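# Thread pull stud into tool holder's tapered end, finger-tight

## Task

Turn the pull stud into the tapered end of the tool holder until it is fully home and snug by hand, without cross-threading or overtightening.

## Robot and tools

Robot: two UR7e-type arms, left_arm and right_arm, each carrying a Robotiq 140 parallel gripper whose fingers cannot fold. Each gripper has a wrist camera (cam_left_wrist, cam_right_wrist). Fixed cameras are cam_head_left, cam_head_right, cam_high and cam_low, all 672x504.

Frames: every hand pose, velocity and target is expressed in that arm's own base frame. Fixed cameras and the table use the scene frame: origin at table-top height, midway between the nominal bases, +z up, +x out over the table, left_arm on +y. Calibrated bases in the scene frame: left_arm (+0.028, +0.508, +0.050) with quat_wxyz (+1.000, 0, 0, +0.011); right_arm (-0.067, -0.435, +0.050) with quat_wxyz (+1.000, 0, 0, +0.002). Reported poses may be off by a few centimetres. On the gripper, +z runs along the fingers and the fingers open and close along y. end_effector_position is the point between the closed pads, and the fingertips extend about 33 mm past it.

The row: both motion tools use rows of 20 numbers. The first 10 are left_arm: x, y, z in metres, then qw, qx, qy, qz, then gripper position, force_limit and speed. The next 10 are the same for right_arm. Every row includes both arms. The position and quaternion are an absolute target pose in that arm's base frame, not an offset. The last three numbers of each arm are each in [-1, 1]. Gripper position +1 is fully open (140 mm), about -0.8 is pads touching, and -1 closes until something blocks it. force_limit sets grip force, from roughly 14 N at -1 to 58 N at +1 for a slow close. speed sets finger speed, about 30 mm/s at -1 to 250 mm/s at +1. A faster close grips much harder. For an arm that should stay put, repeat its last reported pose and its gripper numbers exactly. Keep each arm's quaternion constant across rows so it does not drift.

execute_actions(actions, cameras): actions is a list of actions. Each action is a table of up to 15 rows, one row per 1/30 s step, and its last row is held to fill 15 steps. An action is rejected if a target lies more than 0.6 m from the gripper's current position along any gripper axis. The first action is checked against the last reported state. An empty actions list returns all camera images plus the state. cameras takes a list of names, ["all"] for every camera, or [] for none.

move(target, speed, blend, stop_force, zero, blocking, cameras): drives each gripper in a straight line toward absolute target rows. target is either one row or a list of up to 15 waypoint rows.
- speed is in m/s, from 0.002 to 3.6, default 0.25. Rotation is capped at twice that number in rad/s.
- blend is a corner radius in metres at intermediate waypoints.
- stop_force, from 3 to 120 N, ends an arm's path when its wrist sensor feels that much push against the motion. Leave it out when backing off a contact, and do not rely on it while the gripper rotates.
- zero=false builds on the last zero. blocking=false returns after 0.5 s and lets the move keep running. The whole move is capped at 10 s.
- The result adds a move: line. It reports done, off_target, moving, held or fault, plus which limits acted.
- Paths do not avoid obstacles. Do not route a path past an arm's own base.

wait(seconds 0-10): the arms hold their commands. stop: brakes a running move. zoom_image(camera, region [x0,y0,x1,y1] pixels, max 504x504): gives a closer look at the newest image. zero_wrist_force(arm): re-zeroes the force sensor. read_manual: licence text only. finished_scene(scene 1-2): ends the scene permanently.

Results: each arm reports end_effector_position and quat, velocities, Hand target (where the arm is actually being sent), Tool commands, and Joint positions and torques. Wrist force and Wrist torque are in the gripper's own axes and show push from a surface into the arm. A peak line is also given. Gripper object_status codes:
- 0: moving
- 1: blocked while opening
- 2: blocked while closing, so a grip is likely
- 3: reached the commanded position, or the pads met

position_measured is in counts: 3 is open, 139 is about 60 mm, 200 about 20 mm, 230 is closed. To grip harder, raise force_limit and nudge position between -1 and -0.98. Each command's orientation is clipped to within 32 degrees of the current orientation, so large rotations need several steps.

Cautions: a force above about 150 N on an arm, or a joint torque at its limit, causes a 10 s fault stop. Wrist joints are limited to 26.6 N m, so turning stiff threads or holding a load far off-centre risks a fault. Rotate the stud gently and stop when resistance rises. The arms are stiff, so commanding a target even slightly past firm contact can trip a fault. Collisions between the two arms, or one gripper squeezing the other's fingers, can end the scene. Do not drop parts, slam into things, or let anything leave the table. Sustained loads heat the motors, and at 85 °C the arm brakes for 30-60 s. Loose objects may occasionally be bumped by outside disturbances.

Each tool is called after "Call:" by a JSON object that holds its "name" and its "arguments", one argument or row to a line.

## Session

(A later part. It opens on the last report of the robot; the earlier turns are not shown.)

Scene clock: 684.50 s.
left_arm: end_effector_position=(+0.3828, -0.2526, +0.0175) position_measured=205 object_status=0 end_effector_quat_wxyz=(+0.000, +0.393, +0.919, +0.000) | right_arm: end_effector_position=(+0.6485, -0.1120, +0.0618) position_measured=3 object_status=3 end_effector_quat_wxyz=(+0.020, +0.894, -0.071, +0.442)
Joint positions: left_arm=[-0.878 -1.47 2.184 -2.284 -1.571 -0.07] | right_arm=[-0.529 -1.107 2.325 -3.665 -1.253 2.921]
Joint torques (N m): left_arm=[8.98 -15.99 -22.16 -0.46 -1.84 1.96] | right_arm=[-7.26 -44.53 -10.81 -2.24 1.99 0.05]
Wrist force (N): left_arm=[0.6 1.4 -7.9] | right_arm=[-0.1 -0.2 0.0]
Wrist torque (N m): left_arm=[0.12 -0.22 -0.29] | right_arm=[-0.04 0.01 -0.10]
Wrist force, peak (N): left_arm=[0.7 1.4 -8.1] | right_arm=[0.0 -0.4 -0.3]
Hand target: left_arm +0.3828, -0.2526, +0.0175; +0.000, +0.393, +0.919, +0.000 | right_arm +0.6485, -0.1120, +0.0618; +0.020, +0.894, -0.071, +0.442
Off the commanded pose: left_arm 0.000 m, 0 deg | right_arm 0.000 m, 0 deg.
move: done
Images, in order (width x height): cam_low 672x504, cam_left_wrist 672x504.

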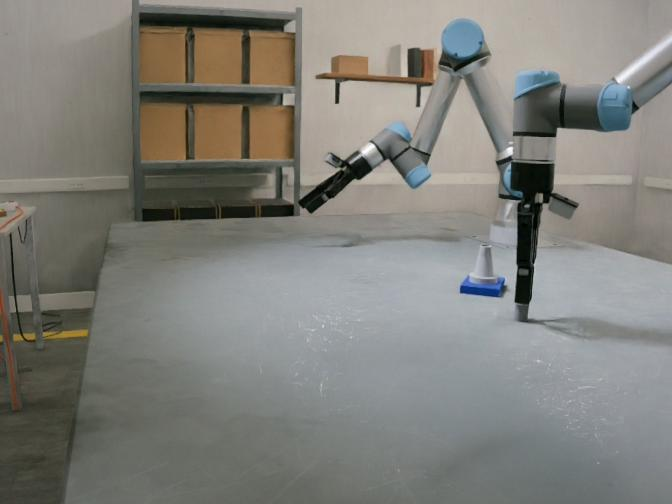

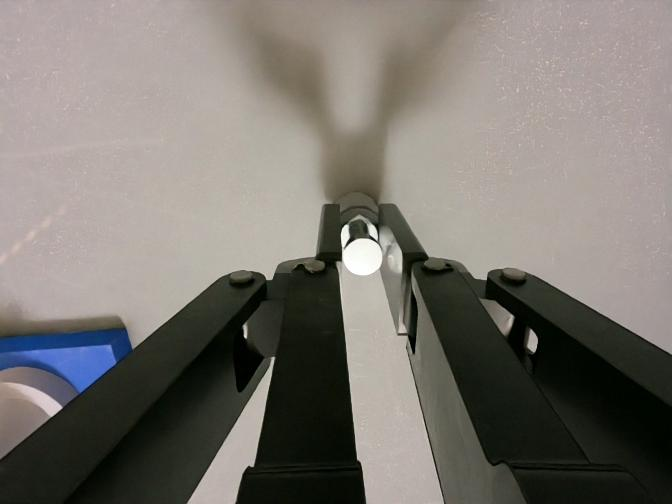

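Call:
{"name": "wait", "arguments": {
  "seconds": 0.5
}}

Scene clock: 690.00 s.
left_arm: end_effector_position=(+0.3827, -0.2526, +0.0175) position_measured=205 object_status=2 end_effector_quat_wxyz=(+0.000, +0.393, +0.919, +0.000) | right_arm: end_effector_position=(+0.6485, -0.1120, +0.0618) position_measured=3 object_status=3 end_effector_quat_wxyz=(+0.020, +0.894, -0.071, +0.442)
Joint positions: left_arm=[-0.878 -1.47 2.184 -2.284 -1.571 -0.07] | right_arm=[-0.529 -1.107 2.325 -3.665 -1.253 2.921]
Joint torques (N m): left_arm=[7.26 -15.93 -13.27 -1.1 -1.76 1.75] | right_arm=[-6.8 -44.31 -11.02 -2.25 2.05 0.02]
Wrist force (N): left_arm=[0.3 1.3 -8.0] | right_arm=[-0.1 -0.3 -0.1]
Wrist torque (N m): left_arm=[0.09 -0.16 -0.28] | right_arm=[-0.05 0.02 -0.10]
Wrist force, peak (N): left_arm=[0.3 1.4 -8.4] | right_arm=[0.1 -0.4 -0.2]
Hand target: left_arm +0.3828, -0.2526, +0.0175; +0.000, +0.393, +0.919, +0.000 | right_arm +0.6485, -0.1120, +0.0618; +0.020, +0.894, -0.071, +0.442
Tool commands: left_gripper/position=-1.0 left_gripper/force_limit=-0.5 left_gripper/speed=-1.0 right_gripper/position=+1.0 right_gripper/force_limit=+1.0 right_gripper/speed=+1.0
Off the commanded pose: left_arm 0.000 m, 0 deg | right_arm 0.000 m, 0 deg.
wait: 0.50 s; at rest from the start

Call:
{"name": "move", "arguments": {
  "target": [0.38275, -0.25256, 0.095, 0, 0.3931, 0.9195, 0, -1, -0.5, -1, 0.6485, -0.1120, 0.0618, 0.020, 0.894, -0.071, 0.442, 1, 1, 1],
  "speed": 0.04,
  "cameras": ["cam_left_wrist", "cam_low", "cam_high"]
}}

Call:
{"name": "zoom_image", "arguments": {
  "camera": "cam_low",
  "region": [470, 230, 570, 330]
}}

Call:
{"name": "zoom_image", "arguments": {
  "camera": "cam_left_wrist",
  "region": [310, 190, 410, 290]
}}

Scene clock: 698.13 s.
left_arm: end_effector_position=(+0.3828, -0.2526, +0.0951) position_measured=205 object_status=2 end_effector_quat_wxyz=(+0.000, +0.393, +0.919, +0.000) end_effector_velocity=(+0.000, -0.001, -0.001) end_effector_angular_velocity=(-0.002, -0.001, -0.001) | right_arm: end_effector_position=(+0.6485, -0.1120, +0.0618) position_measured=3 object_status=3 end_effector_quat_wxyz=(+0.020, +0.894, -0.071, +0.442)
Joint positions: left_arm=[-0.878 -1.592 2.072 -2.051 -1.571 -0.07] | right_arm=[-0.529 -1.107 2.325 -3.665 -1.253 2.921]
Joint velocities: left_arm=[-0.001 0.002 0.003 -0.006 0 0] | right_arm=[within noise]
Joint torques (N m): left_arm=[8.46 -13.07 -17.89 -5.61 -1.75 1.83] | right_arm=[-7.74 -45.03 -11.81 -2.1 1.92 -0.07]
Wrist force (N): left_arm=[-0.8 1.8 -1.4] | right_arm=[0.1 0.0 0.0]
Wrist torque (N m): left_arm=[0.14 -0.20 -0.28] | right_arm=[0.00 -0.02 -0.09]
Wrist force, peak (N): left_arm=[0.6 1.1 -8.3] | right_arm=[0.1 -0.4 -0.3]
Hand target: left_arm +0.3827, -0.2526, +0.0950; +0.000, +0.393, +0.919, +0.000 | right_arm +0.6485, -0.1120, +0.0618; +0.020, +0.894, -0.071, +0.442
Off the commanded pose: left_arm 0.000 m, 0 deg | right_arm 0.000 m, 0 deg.
move: done
Images, in order (width x height): cam_high 672x504, cam_low 672x504, cam_left_wrist 672x504.

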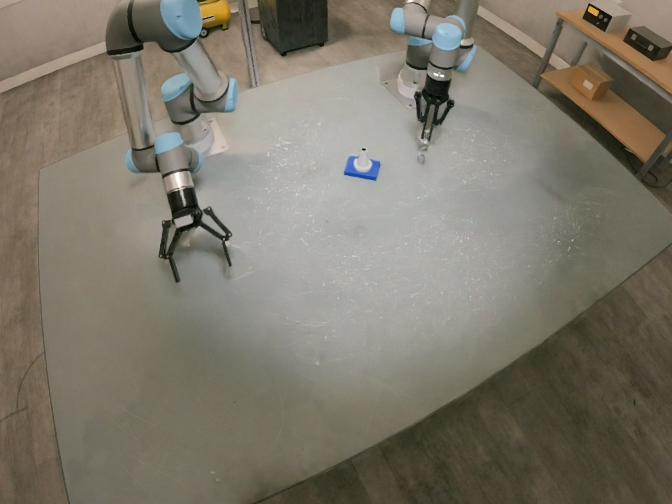

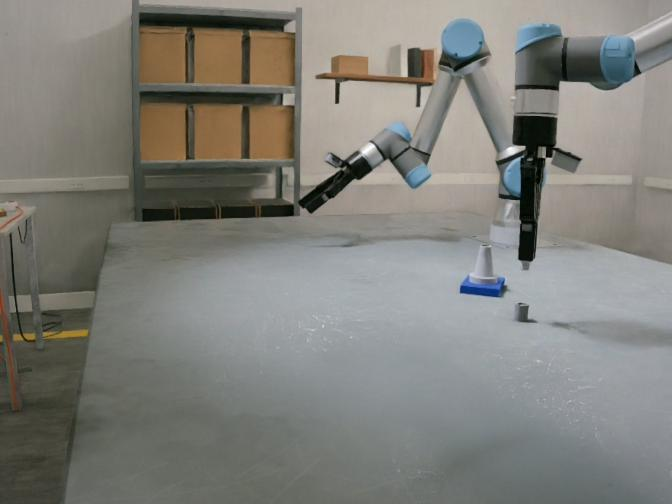

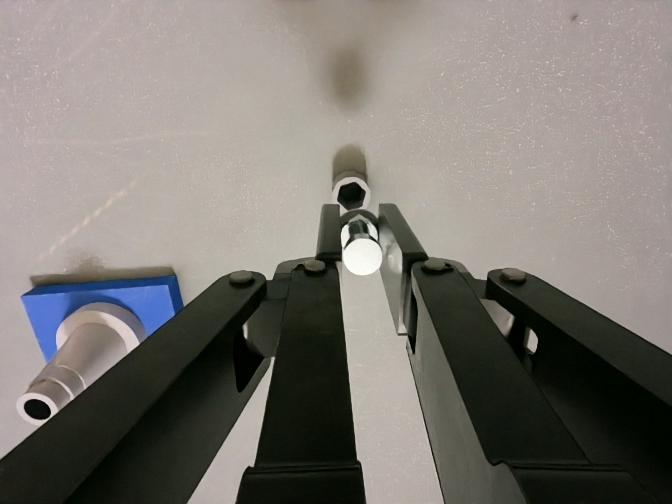

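Scaled by 5.040 from the camera's 672x504 image, which has a finer 960x720 frame.

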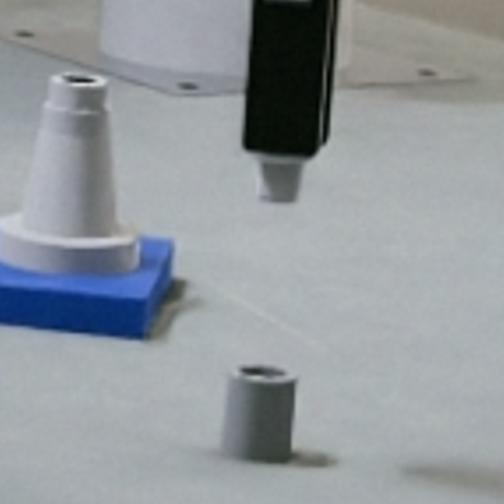

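Scaled by 5.040 from the camera's 672x504 image, which has a finer 960x720 frame.

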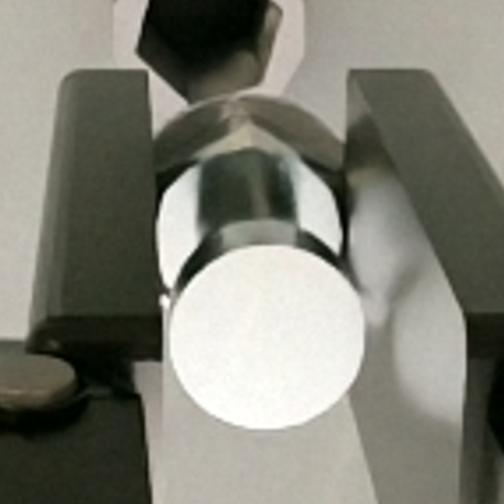

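Call:
{"name": "move", "arguments": {
  "target": [0.38275, -0.25256, 0.095, 0, 0.3931, 0.9195, 0, -1, -0.5, -1, 0.323, 0.355, 0.072, -0.1933, 0.8054, 0.3712, 0.4193, 1, 1, 1],
  "speed": 0.25,
  "cameras": ["all"]
}}

Scene clock: 757.83 s.
left_arm: end_effector_position=(+0.3828, -0.2526, +0.0950) position_measured=205 object_status=2 end_effector_quat_wxyz=(+0.000, +0.393, +0.919, +0.000) | right_arm: end_effector_position=(+0.4747, +0.1373, +0.0671) position_measured=3 object_status=3 end_effector_quat_wxyz=(-0.097, +0.874, +0.170, +0.444)
Joint positions: left_arm=[-0.878 -1.591 2.072 -2.051 -1.571 -0.07] | right_arm=[-0.419 -1.31 2.818 -3.831 -0.933 2.596]
Joint torques (N m): left_arm=[1.45 -13.88 -15.63 -5.48 -1.73 -1.38] | right_arm=[-9.27 -4.78 -15.28 -1.89 -1.23 1.28]
Wrist force (N): left_arm=[-0.9 2.1 -1.3] | right_arm=[-0.4 -0.3 0.0]
Wrist torque (N m): left_arm=[0.19 -0.18 -0.28] | right_arm=[-0.10 0.03 0.02]
Wrist force, peak (N): left_arm=[-1.1 2.1 -1.4] | right_arm=[-0.2 -4.8 -0.8]
Hand target: left_arm +0.3827, -0.2526, +0.0950; +0.000, +0.393, +0.919, +0.000 | right_arm +0.4747, +0.1373, +0.0670; -0.097, +0.874, +0.170, +0.444
Off the commanded pose: left_arm 0.000 m, 0 deg | right_arm 0.265 m, 27 deg.
move: held (right_arm; a check stopped the path); limits=held
pose unreachable (right arm): on one or more control steps of this call, first in action 0 (counted from 0), this arm could not follow its commanded pose, so it was not sent that pose on those steps. It may still have moved: this result reports where it is.
cause: moving toward the commanded pose would bring two parts of the arm too close to each other (joints 3 (elbow) and 4 (wrist 1) lie between them).

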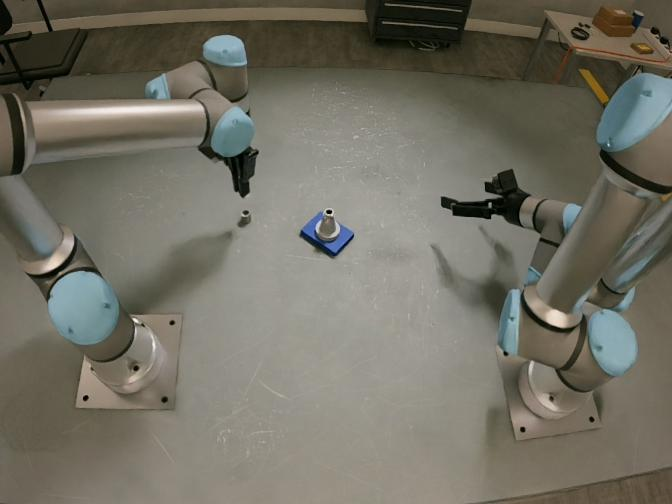

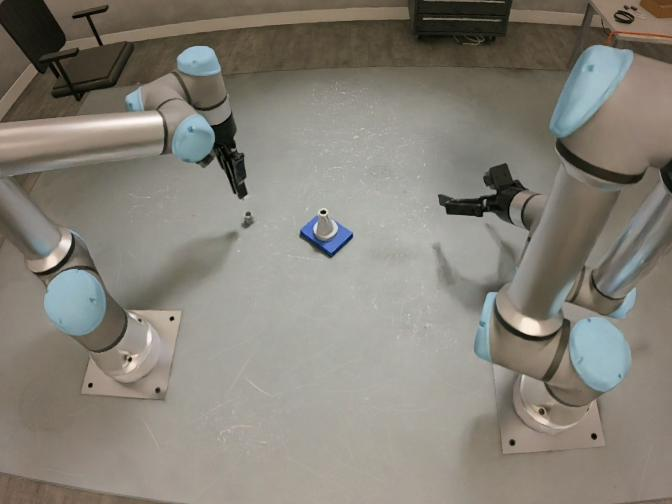

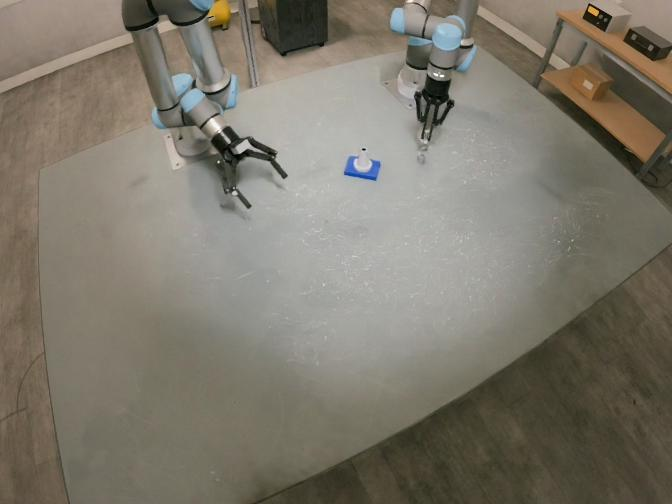

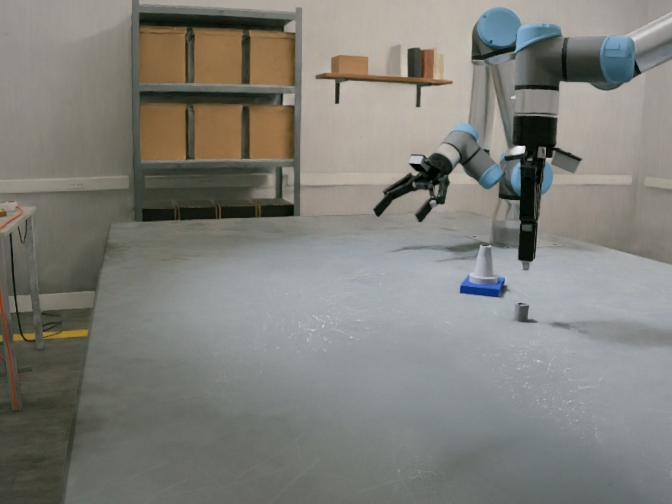

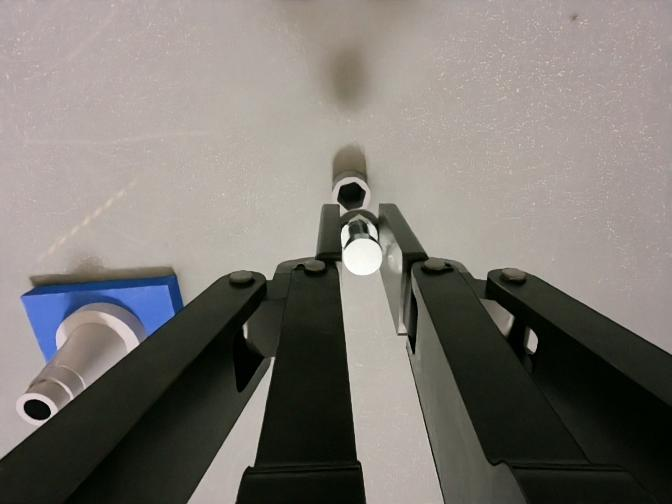

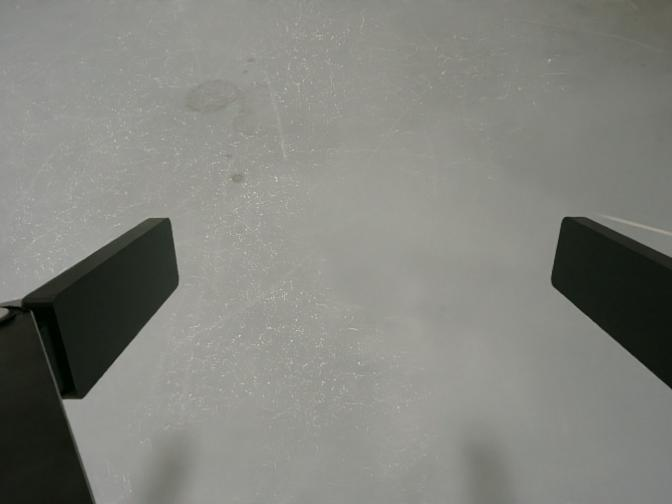

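Call:
{"name": "move", "arguments": {
  "target": [
    [0.38275, -0.25256, 0.095, 0, 0.3931, 0.9195, 0, -1, -0.5, -1, 0.43, 0.23, 0.17, 0.1126, 0.3271, 0.887, 0.3054, 1, 1, 1],
    [0.38275, -0.25256, 0.095, 0, 0.3931, 0.9195, 0, -1, -0.5, -1, 0.3587, 0.3975, 0.12, 0.2956, -0.3957, 0.8585, 0.1362, 1, 1, 1],
    [0.38275, -0.25256, 0.095, 0, 0.3931, 0.9195, 0, -1, -0.5, -1, 0.3587, 0.3975, 0.0756, 0.2956, -0.3957, 0.8585, 0.1362, 1, 1, 1]
  ],
  "speed": 0.25,
  "blend": [0.03, 0.02, 0],
  "cameras": ["all"]
}}

Scene clock: 863.03 s.
left_arm: end_effector_position=(+0.3827, -0.2526, +0.0950) position_measured=205 object_status=2 end_effector_quat_wxyz=(+0.000, +0.393, +0.919, +0.000) | right_arm: end_effector_position=(+0.3587, +0.3975, +0.0757) position_measured=3 object_status=3 end_effector_quat_wxyz=(+0.296, -0.396, +0.859, +0.136)
Joint positions: left_arm=[-0.878 -1.591 2.072 -2.051 -1.571 -0.07] | right_arm=[0.424 -1.536 2.508 -3.158 -1.305 -0.355]
Joint torques (N m): left_arm=[-5.45 -13.89 -15.54 -5.44 -1.6 -1.36] | right_arm=[9.06 -9.51 -20.2 -5.2 -1.38 -0.7]
Wrist force (N): left_arm=[-0.8 1.9 -1.4] | right_arm=[-2.9 0.4 -0.4]
Wrist torque (N m): left_arm=[0.16 -0.19 -0.27] | right_arm=[0.02 0.10 0.58]
Wrist force, peak (N): left_arm=[-1.0 2.4 -1.5] | right_arm=[-4.8 0.9 -1.9]
Hand target: left_arm +0.3828, -0.2526, +0.0950; +0.000, +0.393, +0.919, +0.000 | right_arm +0.3587, +0.3975, +0.0756; +0.296, -0.396, +0.859, +0.136
Off the commanded pose: left_arm 0.000 m, 0 deg | right_arm 0.000 m, 0 deg.
move: done

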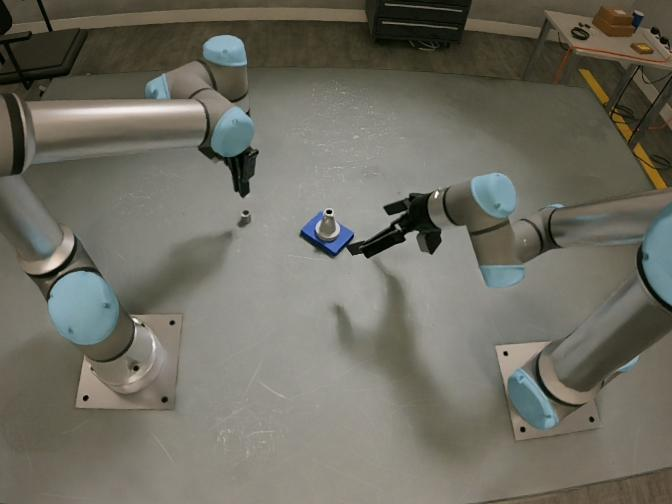

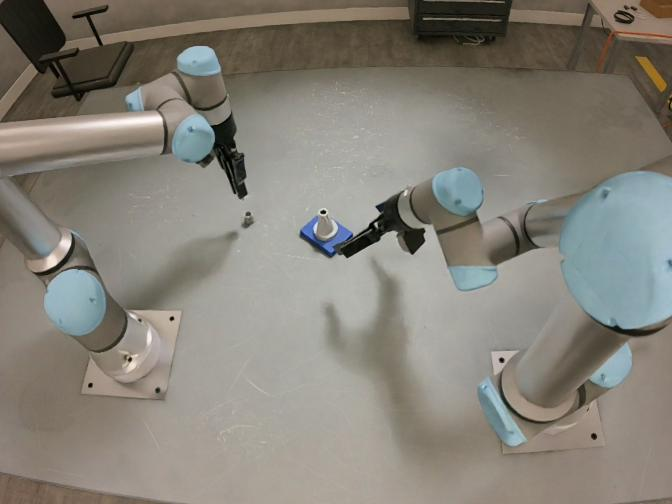

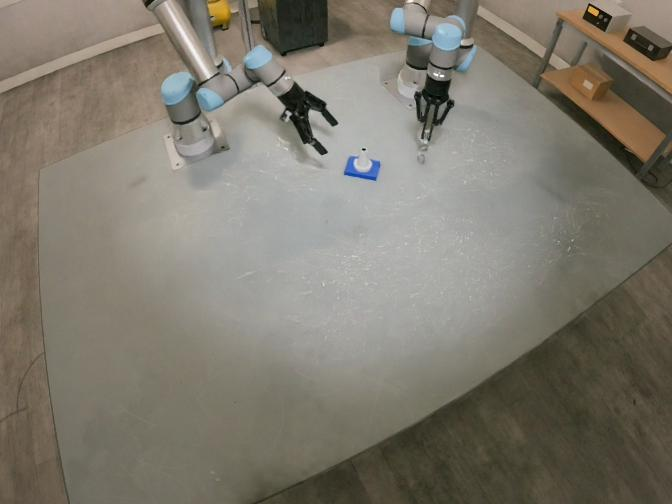

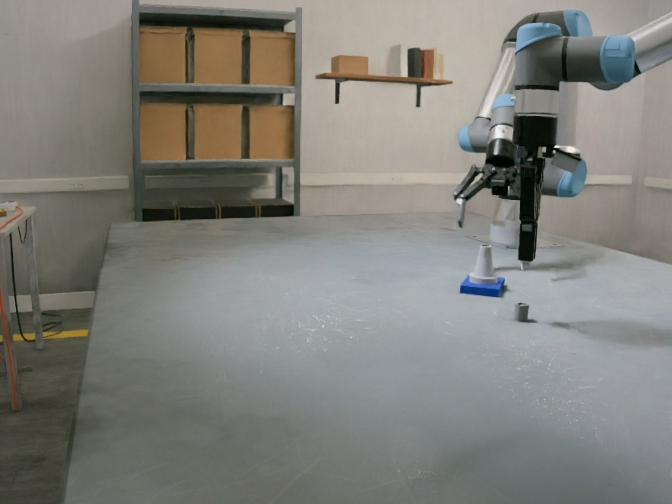

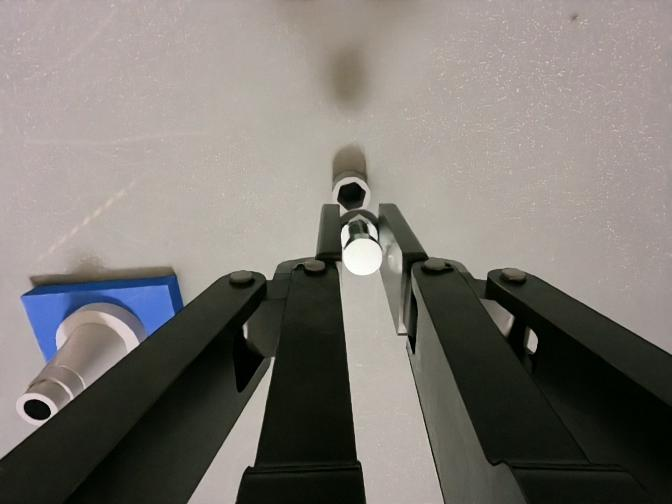

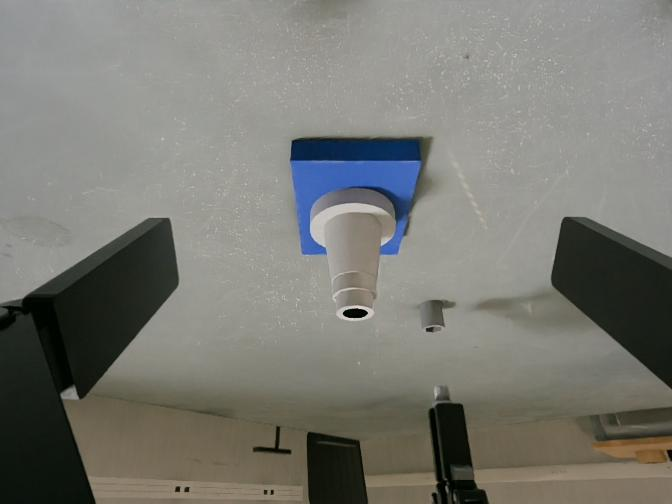

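Call:
{"name": "zoom_image", "arguments": {
  "camera": "cam_right_wrist",
  "region": [280, 130, 450, 330]
}}

Call:
{"name": "zoom_image", "arguments": {
  "camera": "cam_right_wrist",
  "region": [410, 290, 490, 430]
}}

Scaled by 2.520 from the camera's 672x504 image, which has a finer 960x720 frame.

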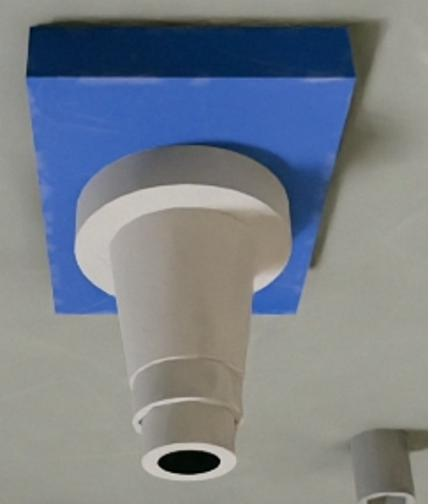

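Scaled by 3.600 from the camera's 672x504 image, which has a finer 960x720 frame.

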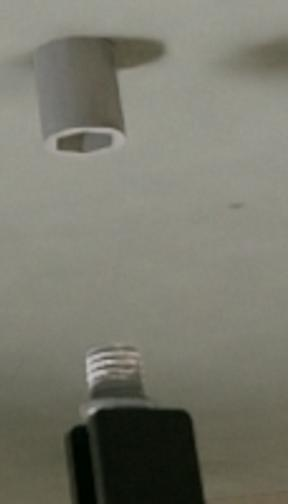

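Call:
{"name": "move", "arguments": {
  "target": [
    [0.38275, -0.25256, 0.095, 0, 0.3931, 0.9195, 0, -1, -0.5, -1, 0.3587, 0.3975, 0.0756, 0.2956, -0.3957, 0.8585, 0.1362, 0.43, 1, 0],
    [0.38275, -0.25256, 0.095, 0, 0.3931, 0.9195, 0, -1, -0.5, -1, 0.3958, 0.4434, 0.0036, 0.2956, -0.3957, 0.8585, 0.1362, 0.43, 1, 0]
  ],
  "speed": 0.08,
  "blend": [0, 0],
  "cameras": ["cam_right_wrist", "cam_high", "cam_head_left"]
}}

Scene clock: 915.97 s.
left_arm: end_effector_position=(+0.3827, -0.2526, +0.0950) position_measured=205 object_status=2 end_effector_quat_wxyz=(+0.000, +0.393, +0.919, +0.000) | right_arm: end_effector_position=(+0.3958, +0.4434, +0.0036) position_measured=75 object_status=3 end_effector_quat_wxyz=(+0.296, -0.396, +0.859, +0.136)
Joint positions: left_arm=[-0.878 -1.591 2.072 -2.051 -1.571 -0.07] | right_arm=[0.495 -1.186 2.391 -3.406 -1.347 -0.296]
Joint torques (N m): left_arm=[-5.79 -15.77 -16.3 -5.36 -1.42 -1.31] | right_arm=[-9.81 -36.72 -3.25 -2.33 2.33 -1.08]
Wrist force (N): left_arm=[-1.0 1.9 -1.0] | right_arm=[-2.4 0.4 -0.1]
Wrist torque (N m): left_arm=[0.16 -0.16 -0.27] | right_arm=[0.02 0.02 0.50]
Wrist force, peak (N): left_arm=[-0.9 2.0 -1.7] | right_arm=[-3.2 0.3 -1.5]
Hand target: left_arm +0.3828, -0.2526, +0.0950; +0.000, +0.393, +0.919, +0.000 | right_arm +0.3958, +0.4434, +0.0036; +0.296, -0.396, +0.859, +0.136
Off the commanded pose: left_arm 0.000 m, 0 deg | right_arm 0.000 m, 0 deg.
move: done
Images, in order (width x height): cam_head_left 672x504, cam_high 672x504, cam_right_wrist 672x504.

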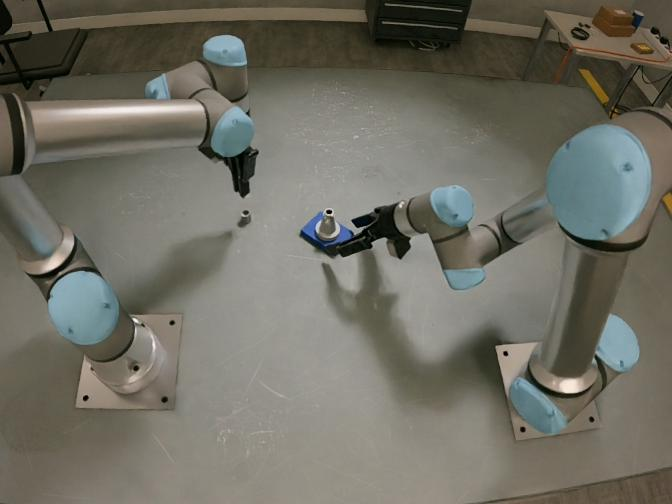

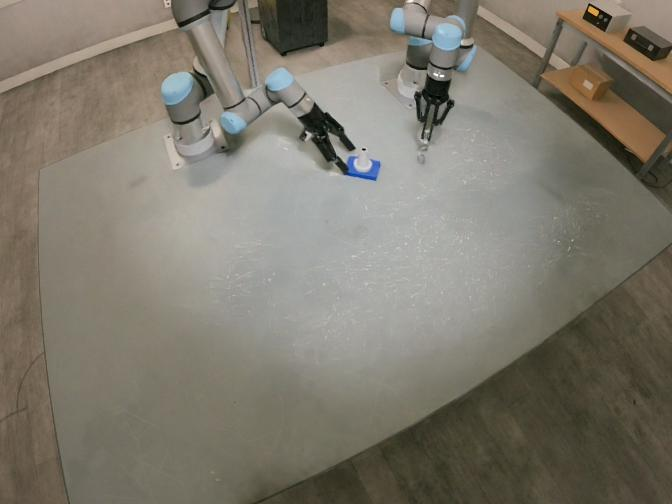

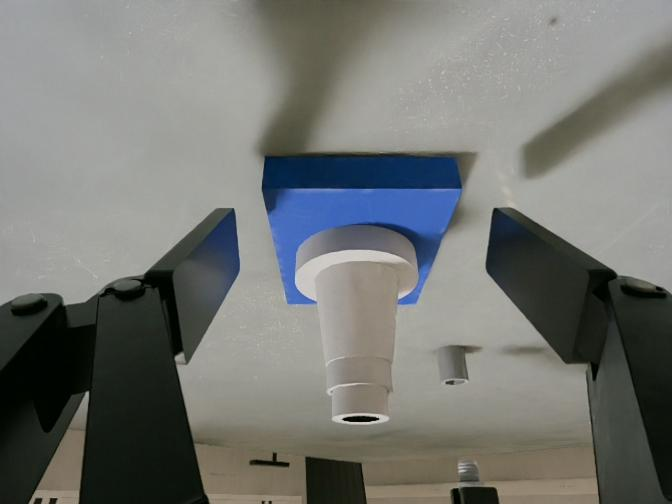

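Call:
{"name": "move", "arguments": {
  "target": [0.38275, -0.25256, 0.095, 0, 0.3931, 0.9195, 0, -1, -0.5, -1, 0.4078, 0.4574, -0.020, 0.2956, -0.3957, 0.8585, 0.1362, 0.43, 1, 0],
  "speed": 0.012,
  "stop_force": 5,
  "cameras": ["cam_right_wrist", "cam_low"]
}}

Call:
{"name": "zoom_image", "arguments": {
  "camera": "cam_low",
  "region": [420, 200, 570, 310]
}}

Scene clock: 926.57 s.
left_arm: end_effector_position=(+0.3827, -0.2526, +0.0950) position_measured=205 object_status=2 end_effector_quat_wxyz=(+0.000, +0.393, +0.919, +0.000) | right_arm: end_effector_position=(+0.4078, +0.4574, -0.0200) position_measured=75 object_status=3 end_effector_quat_wxyz=(+0.296, -0.396, +0.859, +0.136)
Joint positions: left_arm=[-0.878 -1.591 2.072 -2.051 -1.571 -0.07] | right_arm=[0.511 -1.088 2.343 -3.458 -1.357 -0.282]
Joint torques (N m): left_arm=[-4.89 -16.33 -16.24 -5.43 -1.61 -1.17] | right_arm=[-7.35 -45.73 -1.73 -2.04 0.56 -0.35]
Wrist force (N): left_arm=[-0.8 1.9 -1.4] | right_arm=[-3.1 0.4 0.1]
Wrist torque (N m): left_arm=[0.15 -0.22 -0.28] | right_arm=[0.03 0.21 0.52]
Wrist force, peak (N): left_arm=[-1.0 2.4 -1.3] | right_arm=[-3.4 0.4 -0.1]
Hand target: left_arm +0.3828, -0.2526, +0.0950; +0.000, +0.393, +0.919, +0.000 | right_arm +0.4078, +0.4574, -0.0200; +0.296, -0.396, +0.859, +0.136
Off the commanded pose: left_arm 0.000 m, 0 deg | right_arm 0.000 m, 0 deg.
move: done
Images, in order (width x height): cam_low 672x504, cam_right_wrist 672x504.

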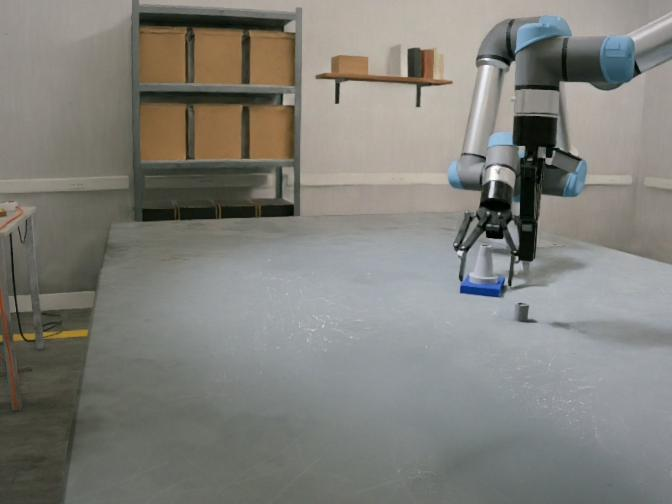

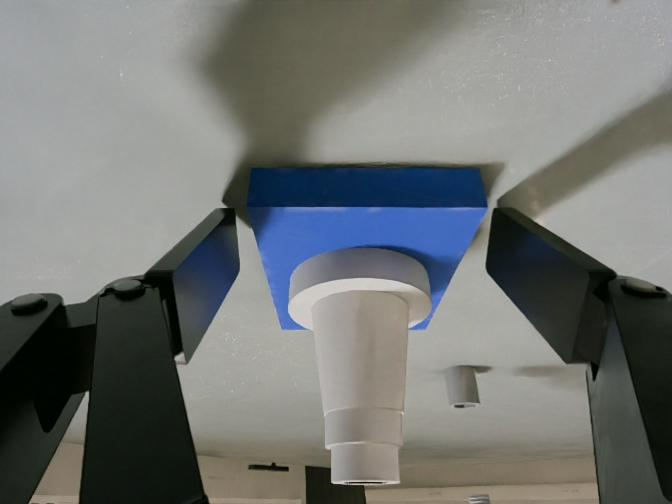

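Scaled by 3.360 from the camera's 672x504 image, which has a finer 960x720 frame.

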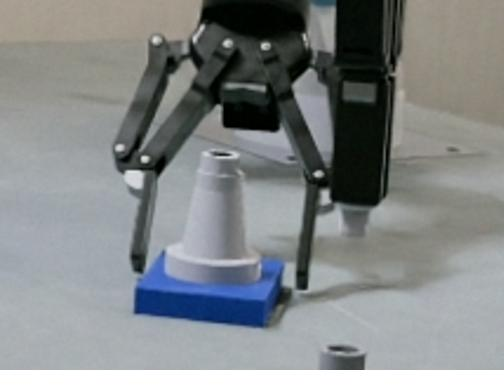

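Call:
{"name": "move", "arguments": {
  "target": [
    [0.38275, -0.25256, 0.14, 0, 0.3931, 0.9195, 0, -1, -0.5, -1, 0.3587, 0.3975, 0.0756, 0.2956, -0.3957, 0.8585, 0.1362, 1, 1, 0],
    [0.3262, -0.463, 0.14, 0, 0.3931, 0.9195, 0, -1, -0.5, -1, 0.3587, 0.3975, 0.0756, 0.2956, -0.3957, 0.8585, 0.1362, 1, 1, 0],
    [0.3262, -0.463, 0.115, 0, 0.3931, 0.9195, 0, -1, -0.5, -1, 0.3587, 0.3975, 0.0756, 0.2956, -0.3957, 0.8585, 0.1362, 1, 1, 0]
  ],
  "speed": [0.15, 0.15, 0.05],
  "blend": [0.005, 0.005, 0],
  "cameras": ["cam_right_wrist", "cam_left_wrist", "cam_low", "cam_high", "cam_head_left"]
}}

Call:
{"name": "zoom_image", "arguments": {
  "camera": "cam_right_wrist",
  "region": [290, 220, 430, 420]
}}

Call:
{"name": "zoom_image", "arguments": {
  "camera": "cam_low",
  "region": [440, 200, 530, 300]
}}

Scene clock: 986.13 s.
left_arm: end_effector_position=(+0.3262, -0.4630, +0.1149) position_measured=205 object_status=2 end_effector_quat_wxyz=(+0.000, +0.393, +0.919, +0.000) | right_arm: end_effector_position=(+0.3587, +0.3975, +0.0756) position_measured=3 object_status=3 end_effector_quat_wxyz=(+0.296, -0.396, +0.859, +0.136)
Joint positions: left_arm=[-1.195 -1.359 1.757 -1.969 -1.571 -0.387] | right_arm=[0.424 -1.536 2.508 -3.158 -1.305 -0.355]
Joint torques (N m): left_arm=[6.52 -44.03 -31.55 -0.2 0.94 0.2] | right_arm=[9.14 -32.61 -26.29 -1.92 -1.64 1.31]
Wrist force (N): left_arm=[-1.0 1.9 -1.0] | right_arm=[-2.9 0.4 -0.3]
Wrist torque (N m): left_arm=[0.12 -0.17 -0.25] | right_arm=[0.02 0.11 0.69]
Wrist force, peak (N): left_arm=[0.5 4.2 -2.1] | right_arm=[-3.2 0.4 2.2]
Hand target: left_arm +0.3262, -0.4630, +0.1150; +0.000, +0.393, +0.919, +0.000 | right_arm +0.3587, +0.3975, +0.0756; +0.296, -0.396, +0.859, +0.136
Off the commanded pose: left_arm 0.000 m, 0 deg | right_arm 0.000 m, 0 deg.
move: done
Images, in order (width x height): cam_head_left 672x504, cam_high 672x504, cam_low 672x504, cam_left_wrist 672x504, cam_right_wrist 672x504.

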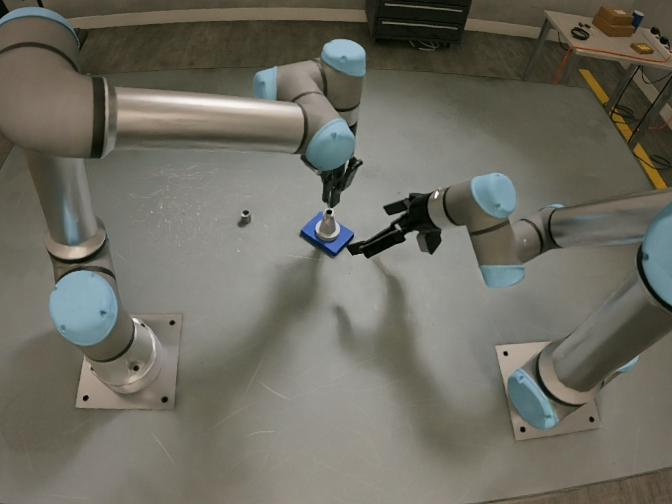

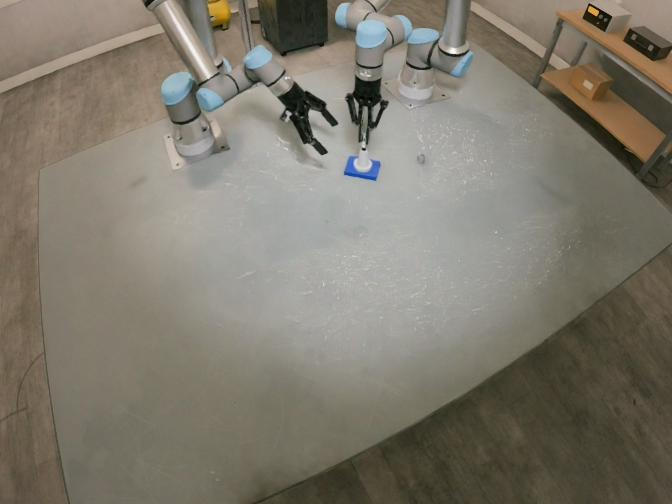

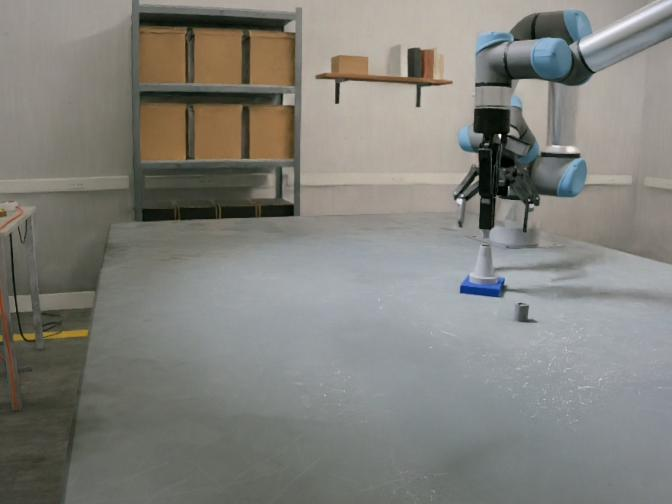

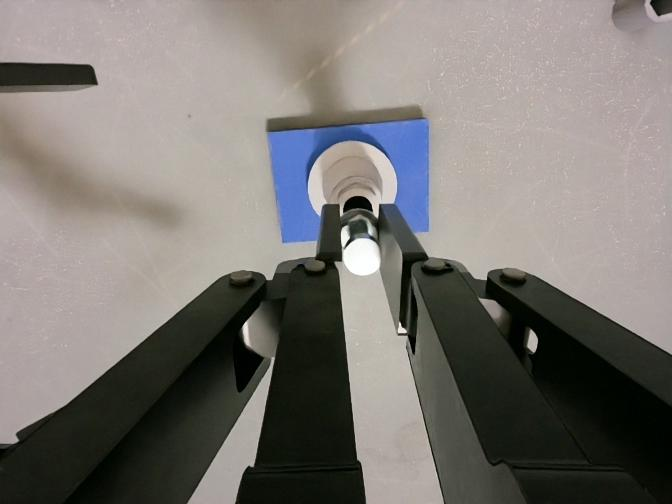

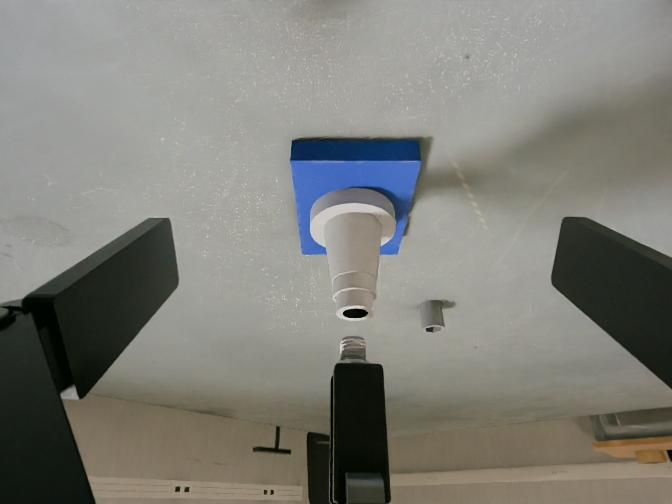

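Scaled by 2.520 from the camera's 672x504 image, which has a finer 960x720 frame.

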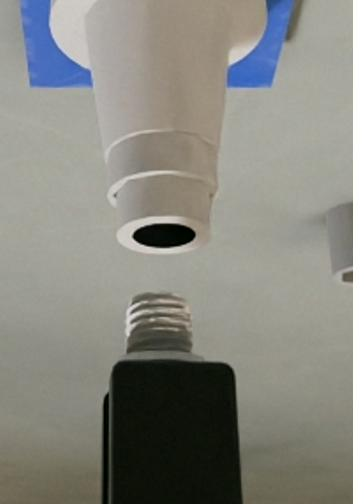

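Scaled by 5.040 from the camera's 672x504 image, which has a finer 960x720 frame.

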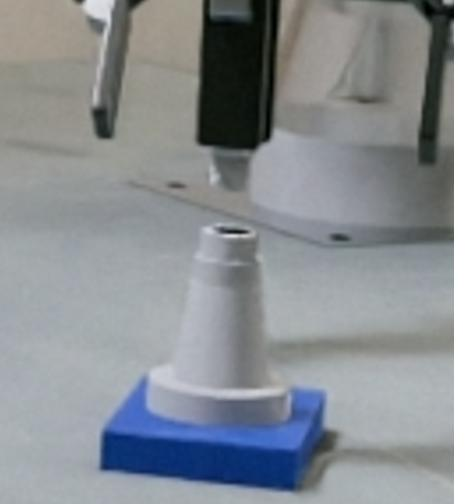

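Call:
{"name": "zoom_image", "arguments": {
  "camera": "cam_left_wrist",
  "region": [300, 110, 420, 290]
}}

Call:
{"name": "zoom_image", "arguments": {
  "camera": "cam_left_wrist",
  "region": [325, 170, 395, 240]
}}

Scaled by 2.800 from the camera's 672x504 image, which has a finer 960x720 frame.

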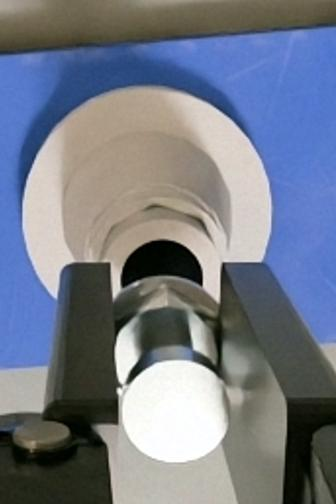

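Scaled by 7.200 from the camera's 672x504 image, which has a finer 960x720 frame.

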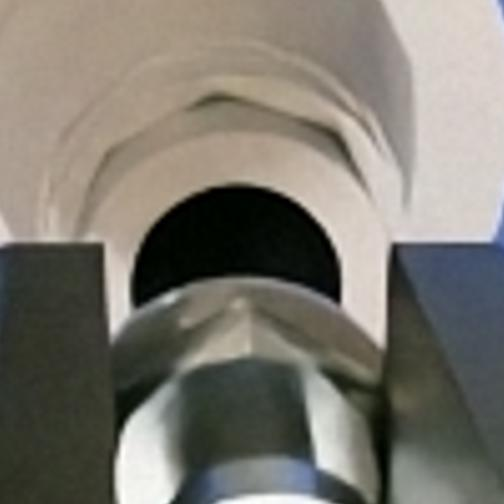

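Call:
{"name": "zoom_image", "arguments": {
  "camera": "cam_right_wrist",
  "region": [310, 290, 410, 390]
}}

Call:
{"name": "zoom_image", "arguments": {
  "camera": "cam_right_wrist",
  "region": [290, 360, 430, 500]
}}

Scaled by 5.040 from the camera's 672x504 image, which has a finer 960x720 frame.

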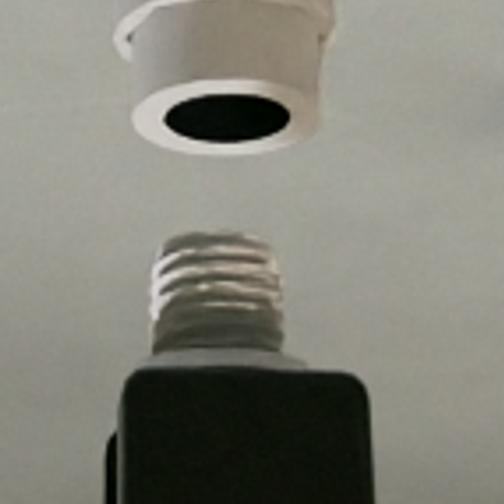

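Scaled by 3.600 from the camera's 672x504 image, which has a finer 960x720 frame.

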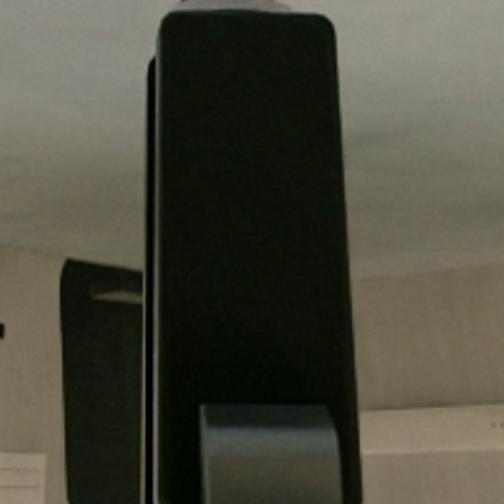

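Call:
{"name": "move", "arguments": {
  "target": [
    [0.3262, -0.463, 0.115, 0, -0.3722, 0.9282, 0, -1, -0.5, -1, 0.3587, 0.3975, 0.0756, 0.2956, -0.3957, 0.8585, 0.1362, 1, 1, 0],
    [0.3262, -0.463, 0.115, 0, -0.9195, 0.3931, 0, -1, -0.5, -1, 0.3587, 0.3975, 0.0756, 0.2956, -0.3957, 0.8585, 0.1362, 1, 1, 0]
  ],
  "speed": [0.45, 0.45],
  "blend": [0.01, 0],
  "cameras": ["cam_right_wrist", "cam_left_wrist", "cam_low"]
}}

Call:
{"name": "zoom_image", "arguments": {
  "camera": "cam_right_wrist",
  "region": [310, 290, 410, 390]
}}

Call:
{"name": "zoom_image", "arguments": {
  "camera": "cam_left_wrist",
  "region": [325, 170, 395, 240]
}}

Call:
{"name": "zoom_image", "arguments": {
  "camera": "cam_low",
  "region": [440, 200, 530, 300]
}}

Scene clock: 1108.33 s.
left_arm: end_effector_position=(+0.3262, -0.4630, +0.1150) position_measured=205 object_status=2 end_effector_quat_wxyz=(+0.000, +0.919, -0.393, +0.000) | right_arm: end_effector_position=(+0.3587, +0.3975, +0.0756) position_measured=3 object_status=3 end_effector_quat_wxyz=(+0.296, -0.396, +0.859, +0.136)
Joint positions: left_arm=[-1.195 -1.359 1.757 -1.969 -1.571 -3.528] | right_arm=[0.424 -1.536 2.508 -3.158 -1.305 -0.355]
Joint torques (N m): left_arm=[-2.86 -44.32 -17.71 -4.63 0.3 -1.61] | right_arm=[8.5 -32.86 -27.2 -1.94 -1.33 1.04]
Wrist force (N): left_arm=[-1.1 1.7 -1.2] | right_arm=[-2.9 0.4 -0.3]
Wrist torque (N m): left_arm=[0.06 -0.15 -0.29] | right_arm=[0.03 0.10 0.69]
Wrist force, peak (N): left_arm=[-1.1 2.1 -1.1] | right_arm=[-3.2 0.3 -0.5]
Hand target: left_arm +0.3262, -0.4630, +0.1150; +0.000, +0.919, -0.393, +0.000 | right_arm +0.3587, +0.3975, +0.0756; +0.296, -0.396, +0.859, +0.136
Off the commanded pose: left_arm 0.000 m, 0 deg | right_arm 0.000 m, 0 deg.
move: done
Images, in order (width x height): cam_low 672x504, cam_left_wrist 672x504, cam_right_wrist 672x504.

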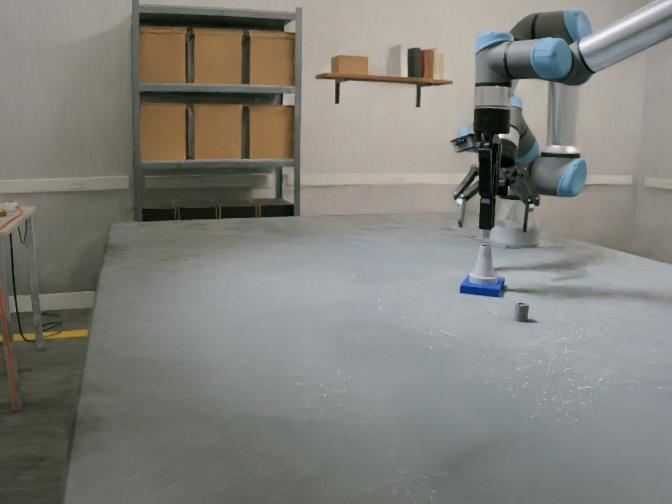

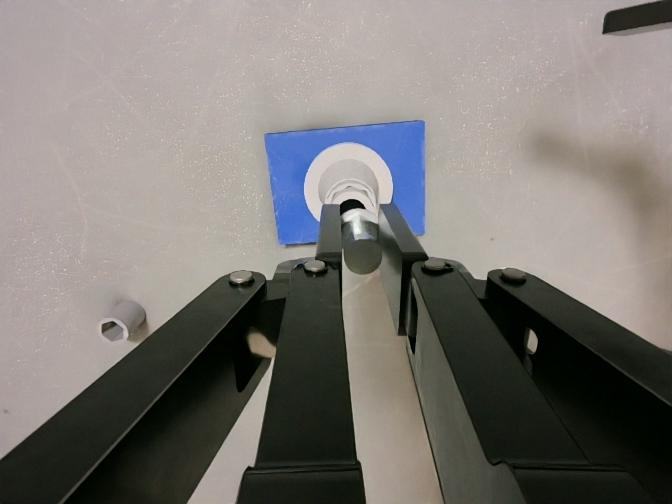

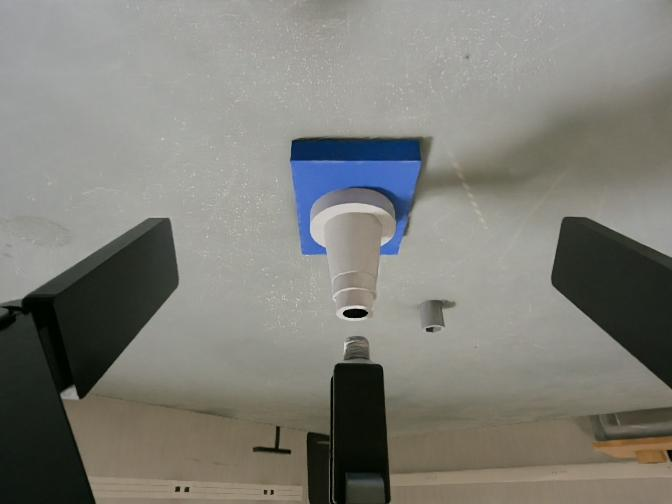

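Scaled by 5.040 from the camera's 672x504 image, which has a finer 960x720 frame.

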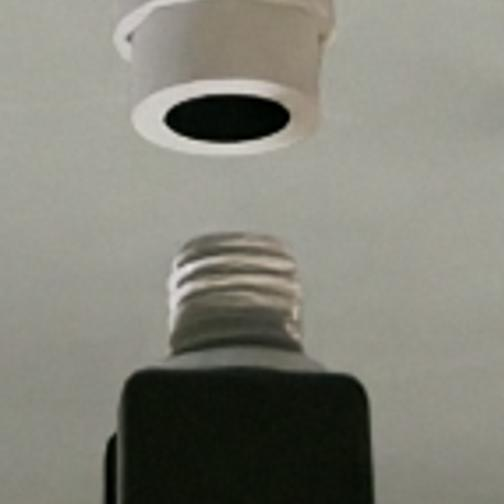

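Scaled by 7.200 from the camera's 672x504 image, which has a finer 960x720 frame.

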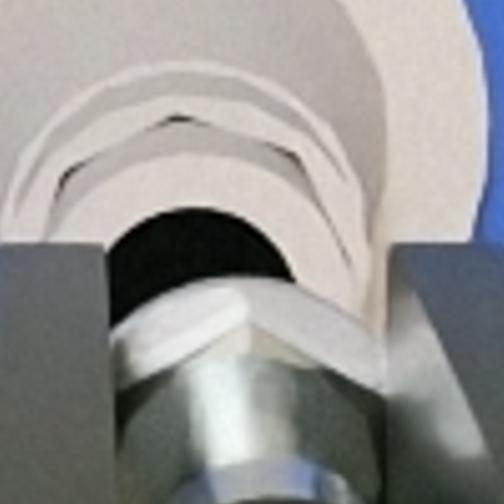

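Scaled by 5.040 from the camera's 672x504 image, which has a finer 960x720 frame.

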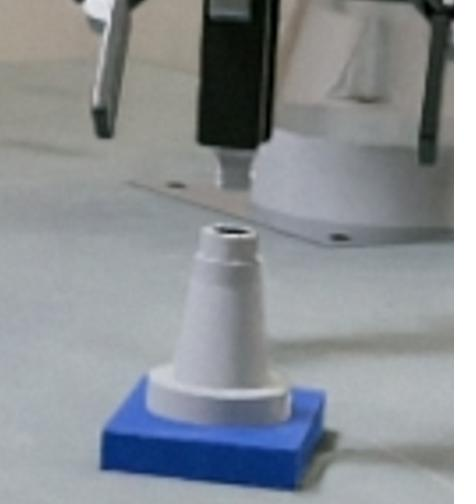

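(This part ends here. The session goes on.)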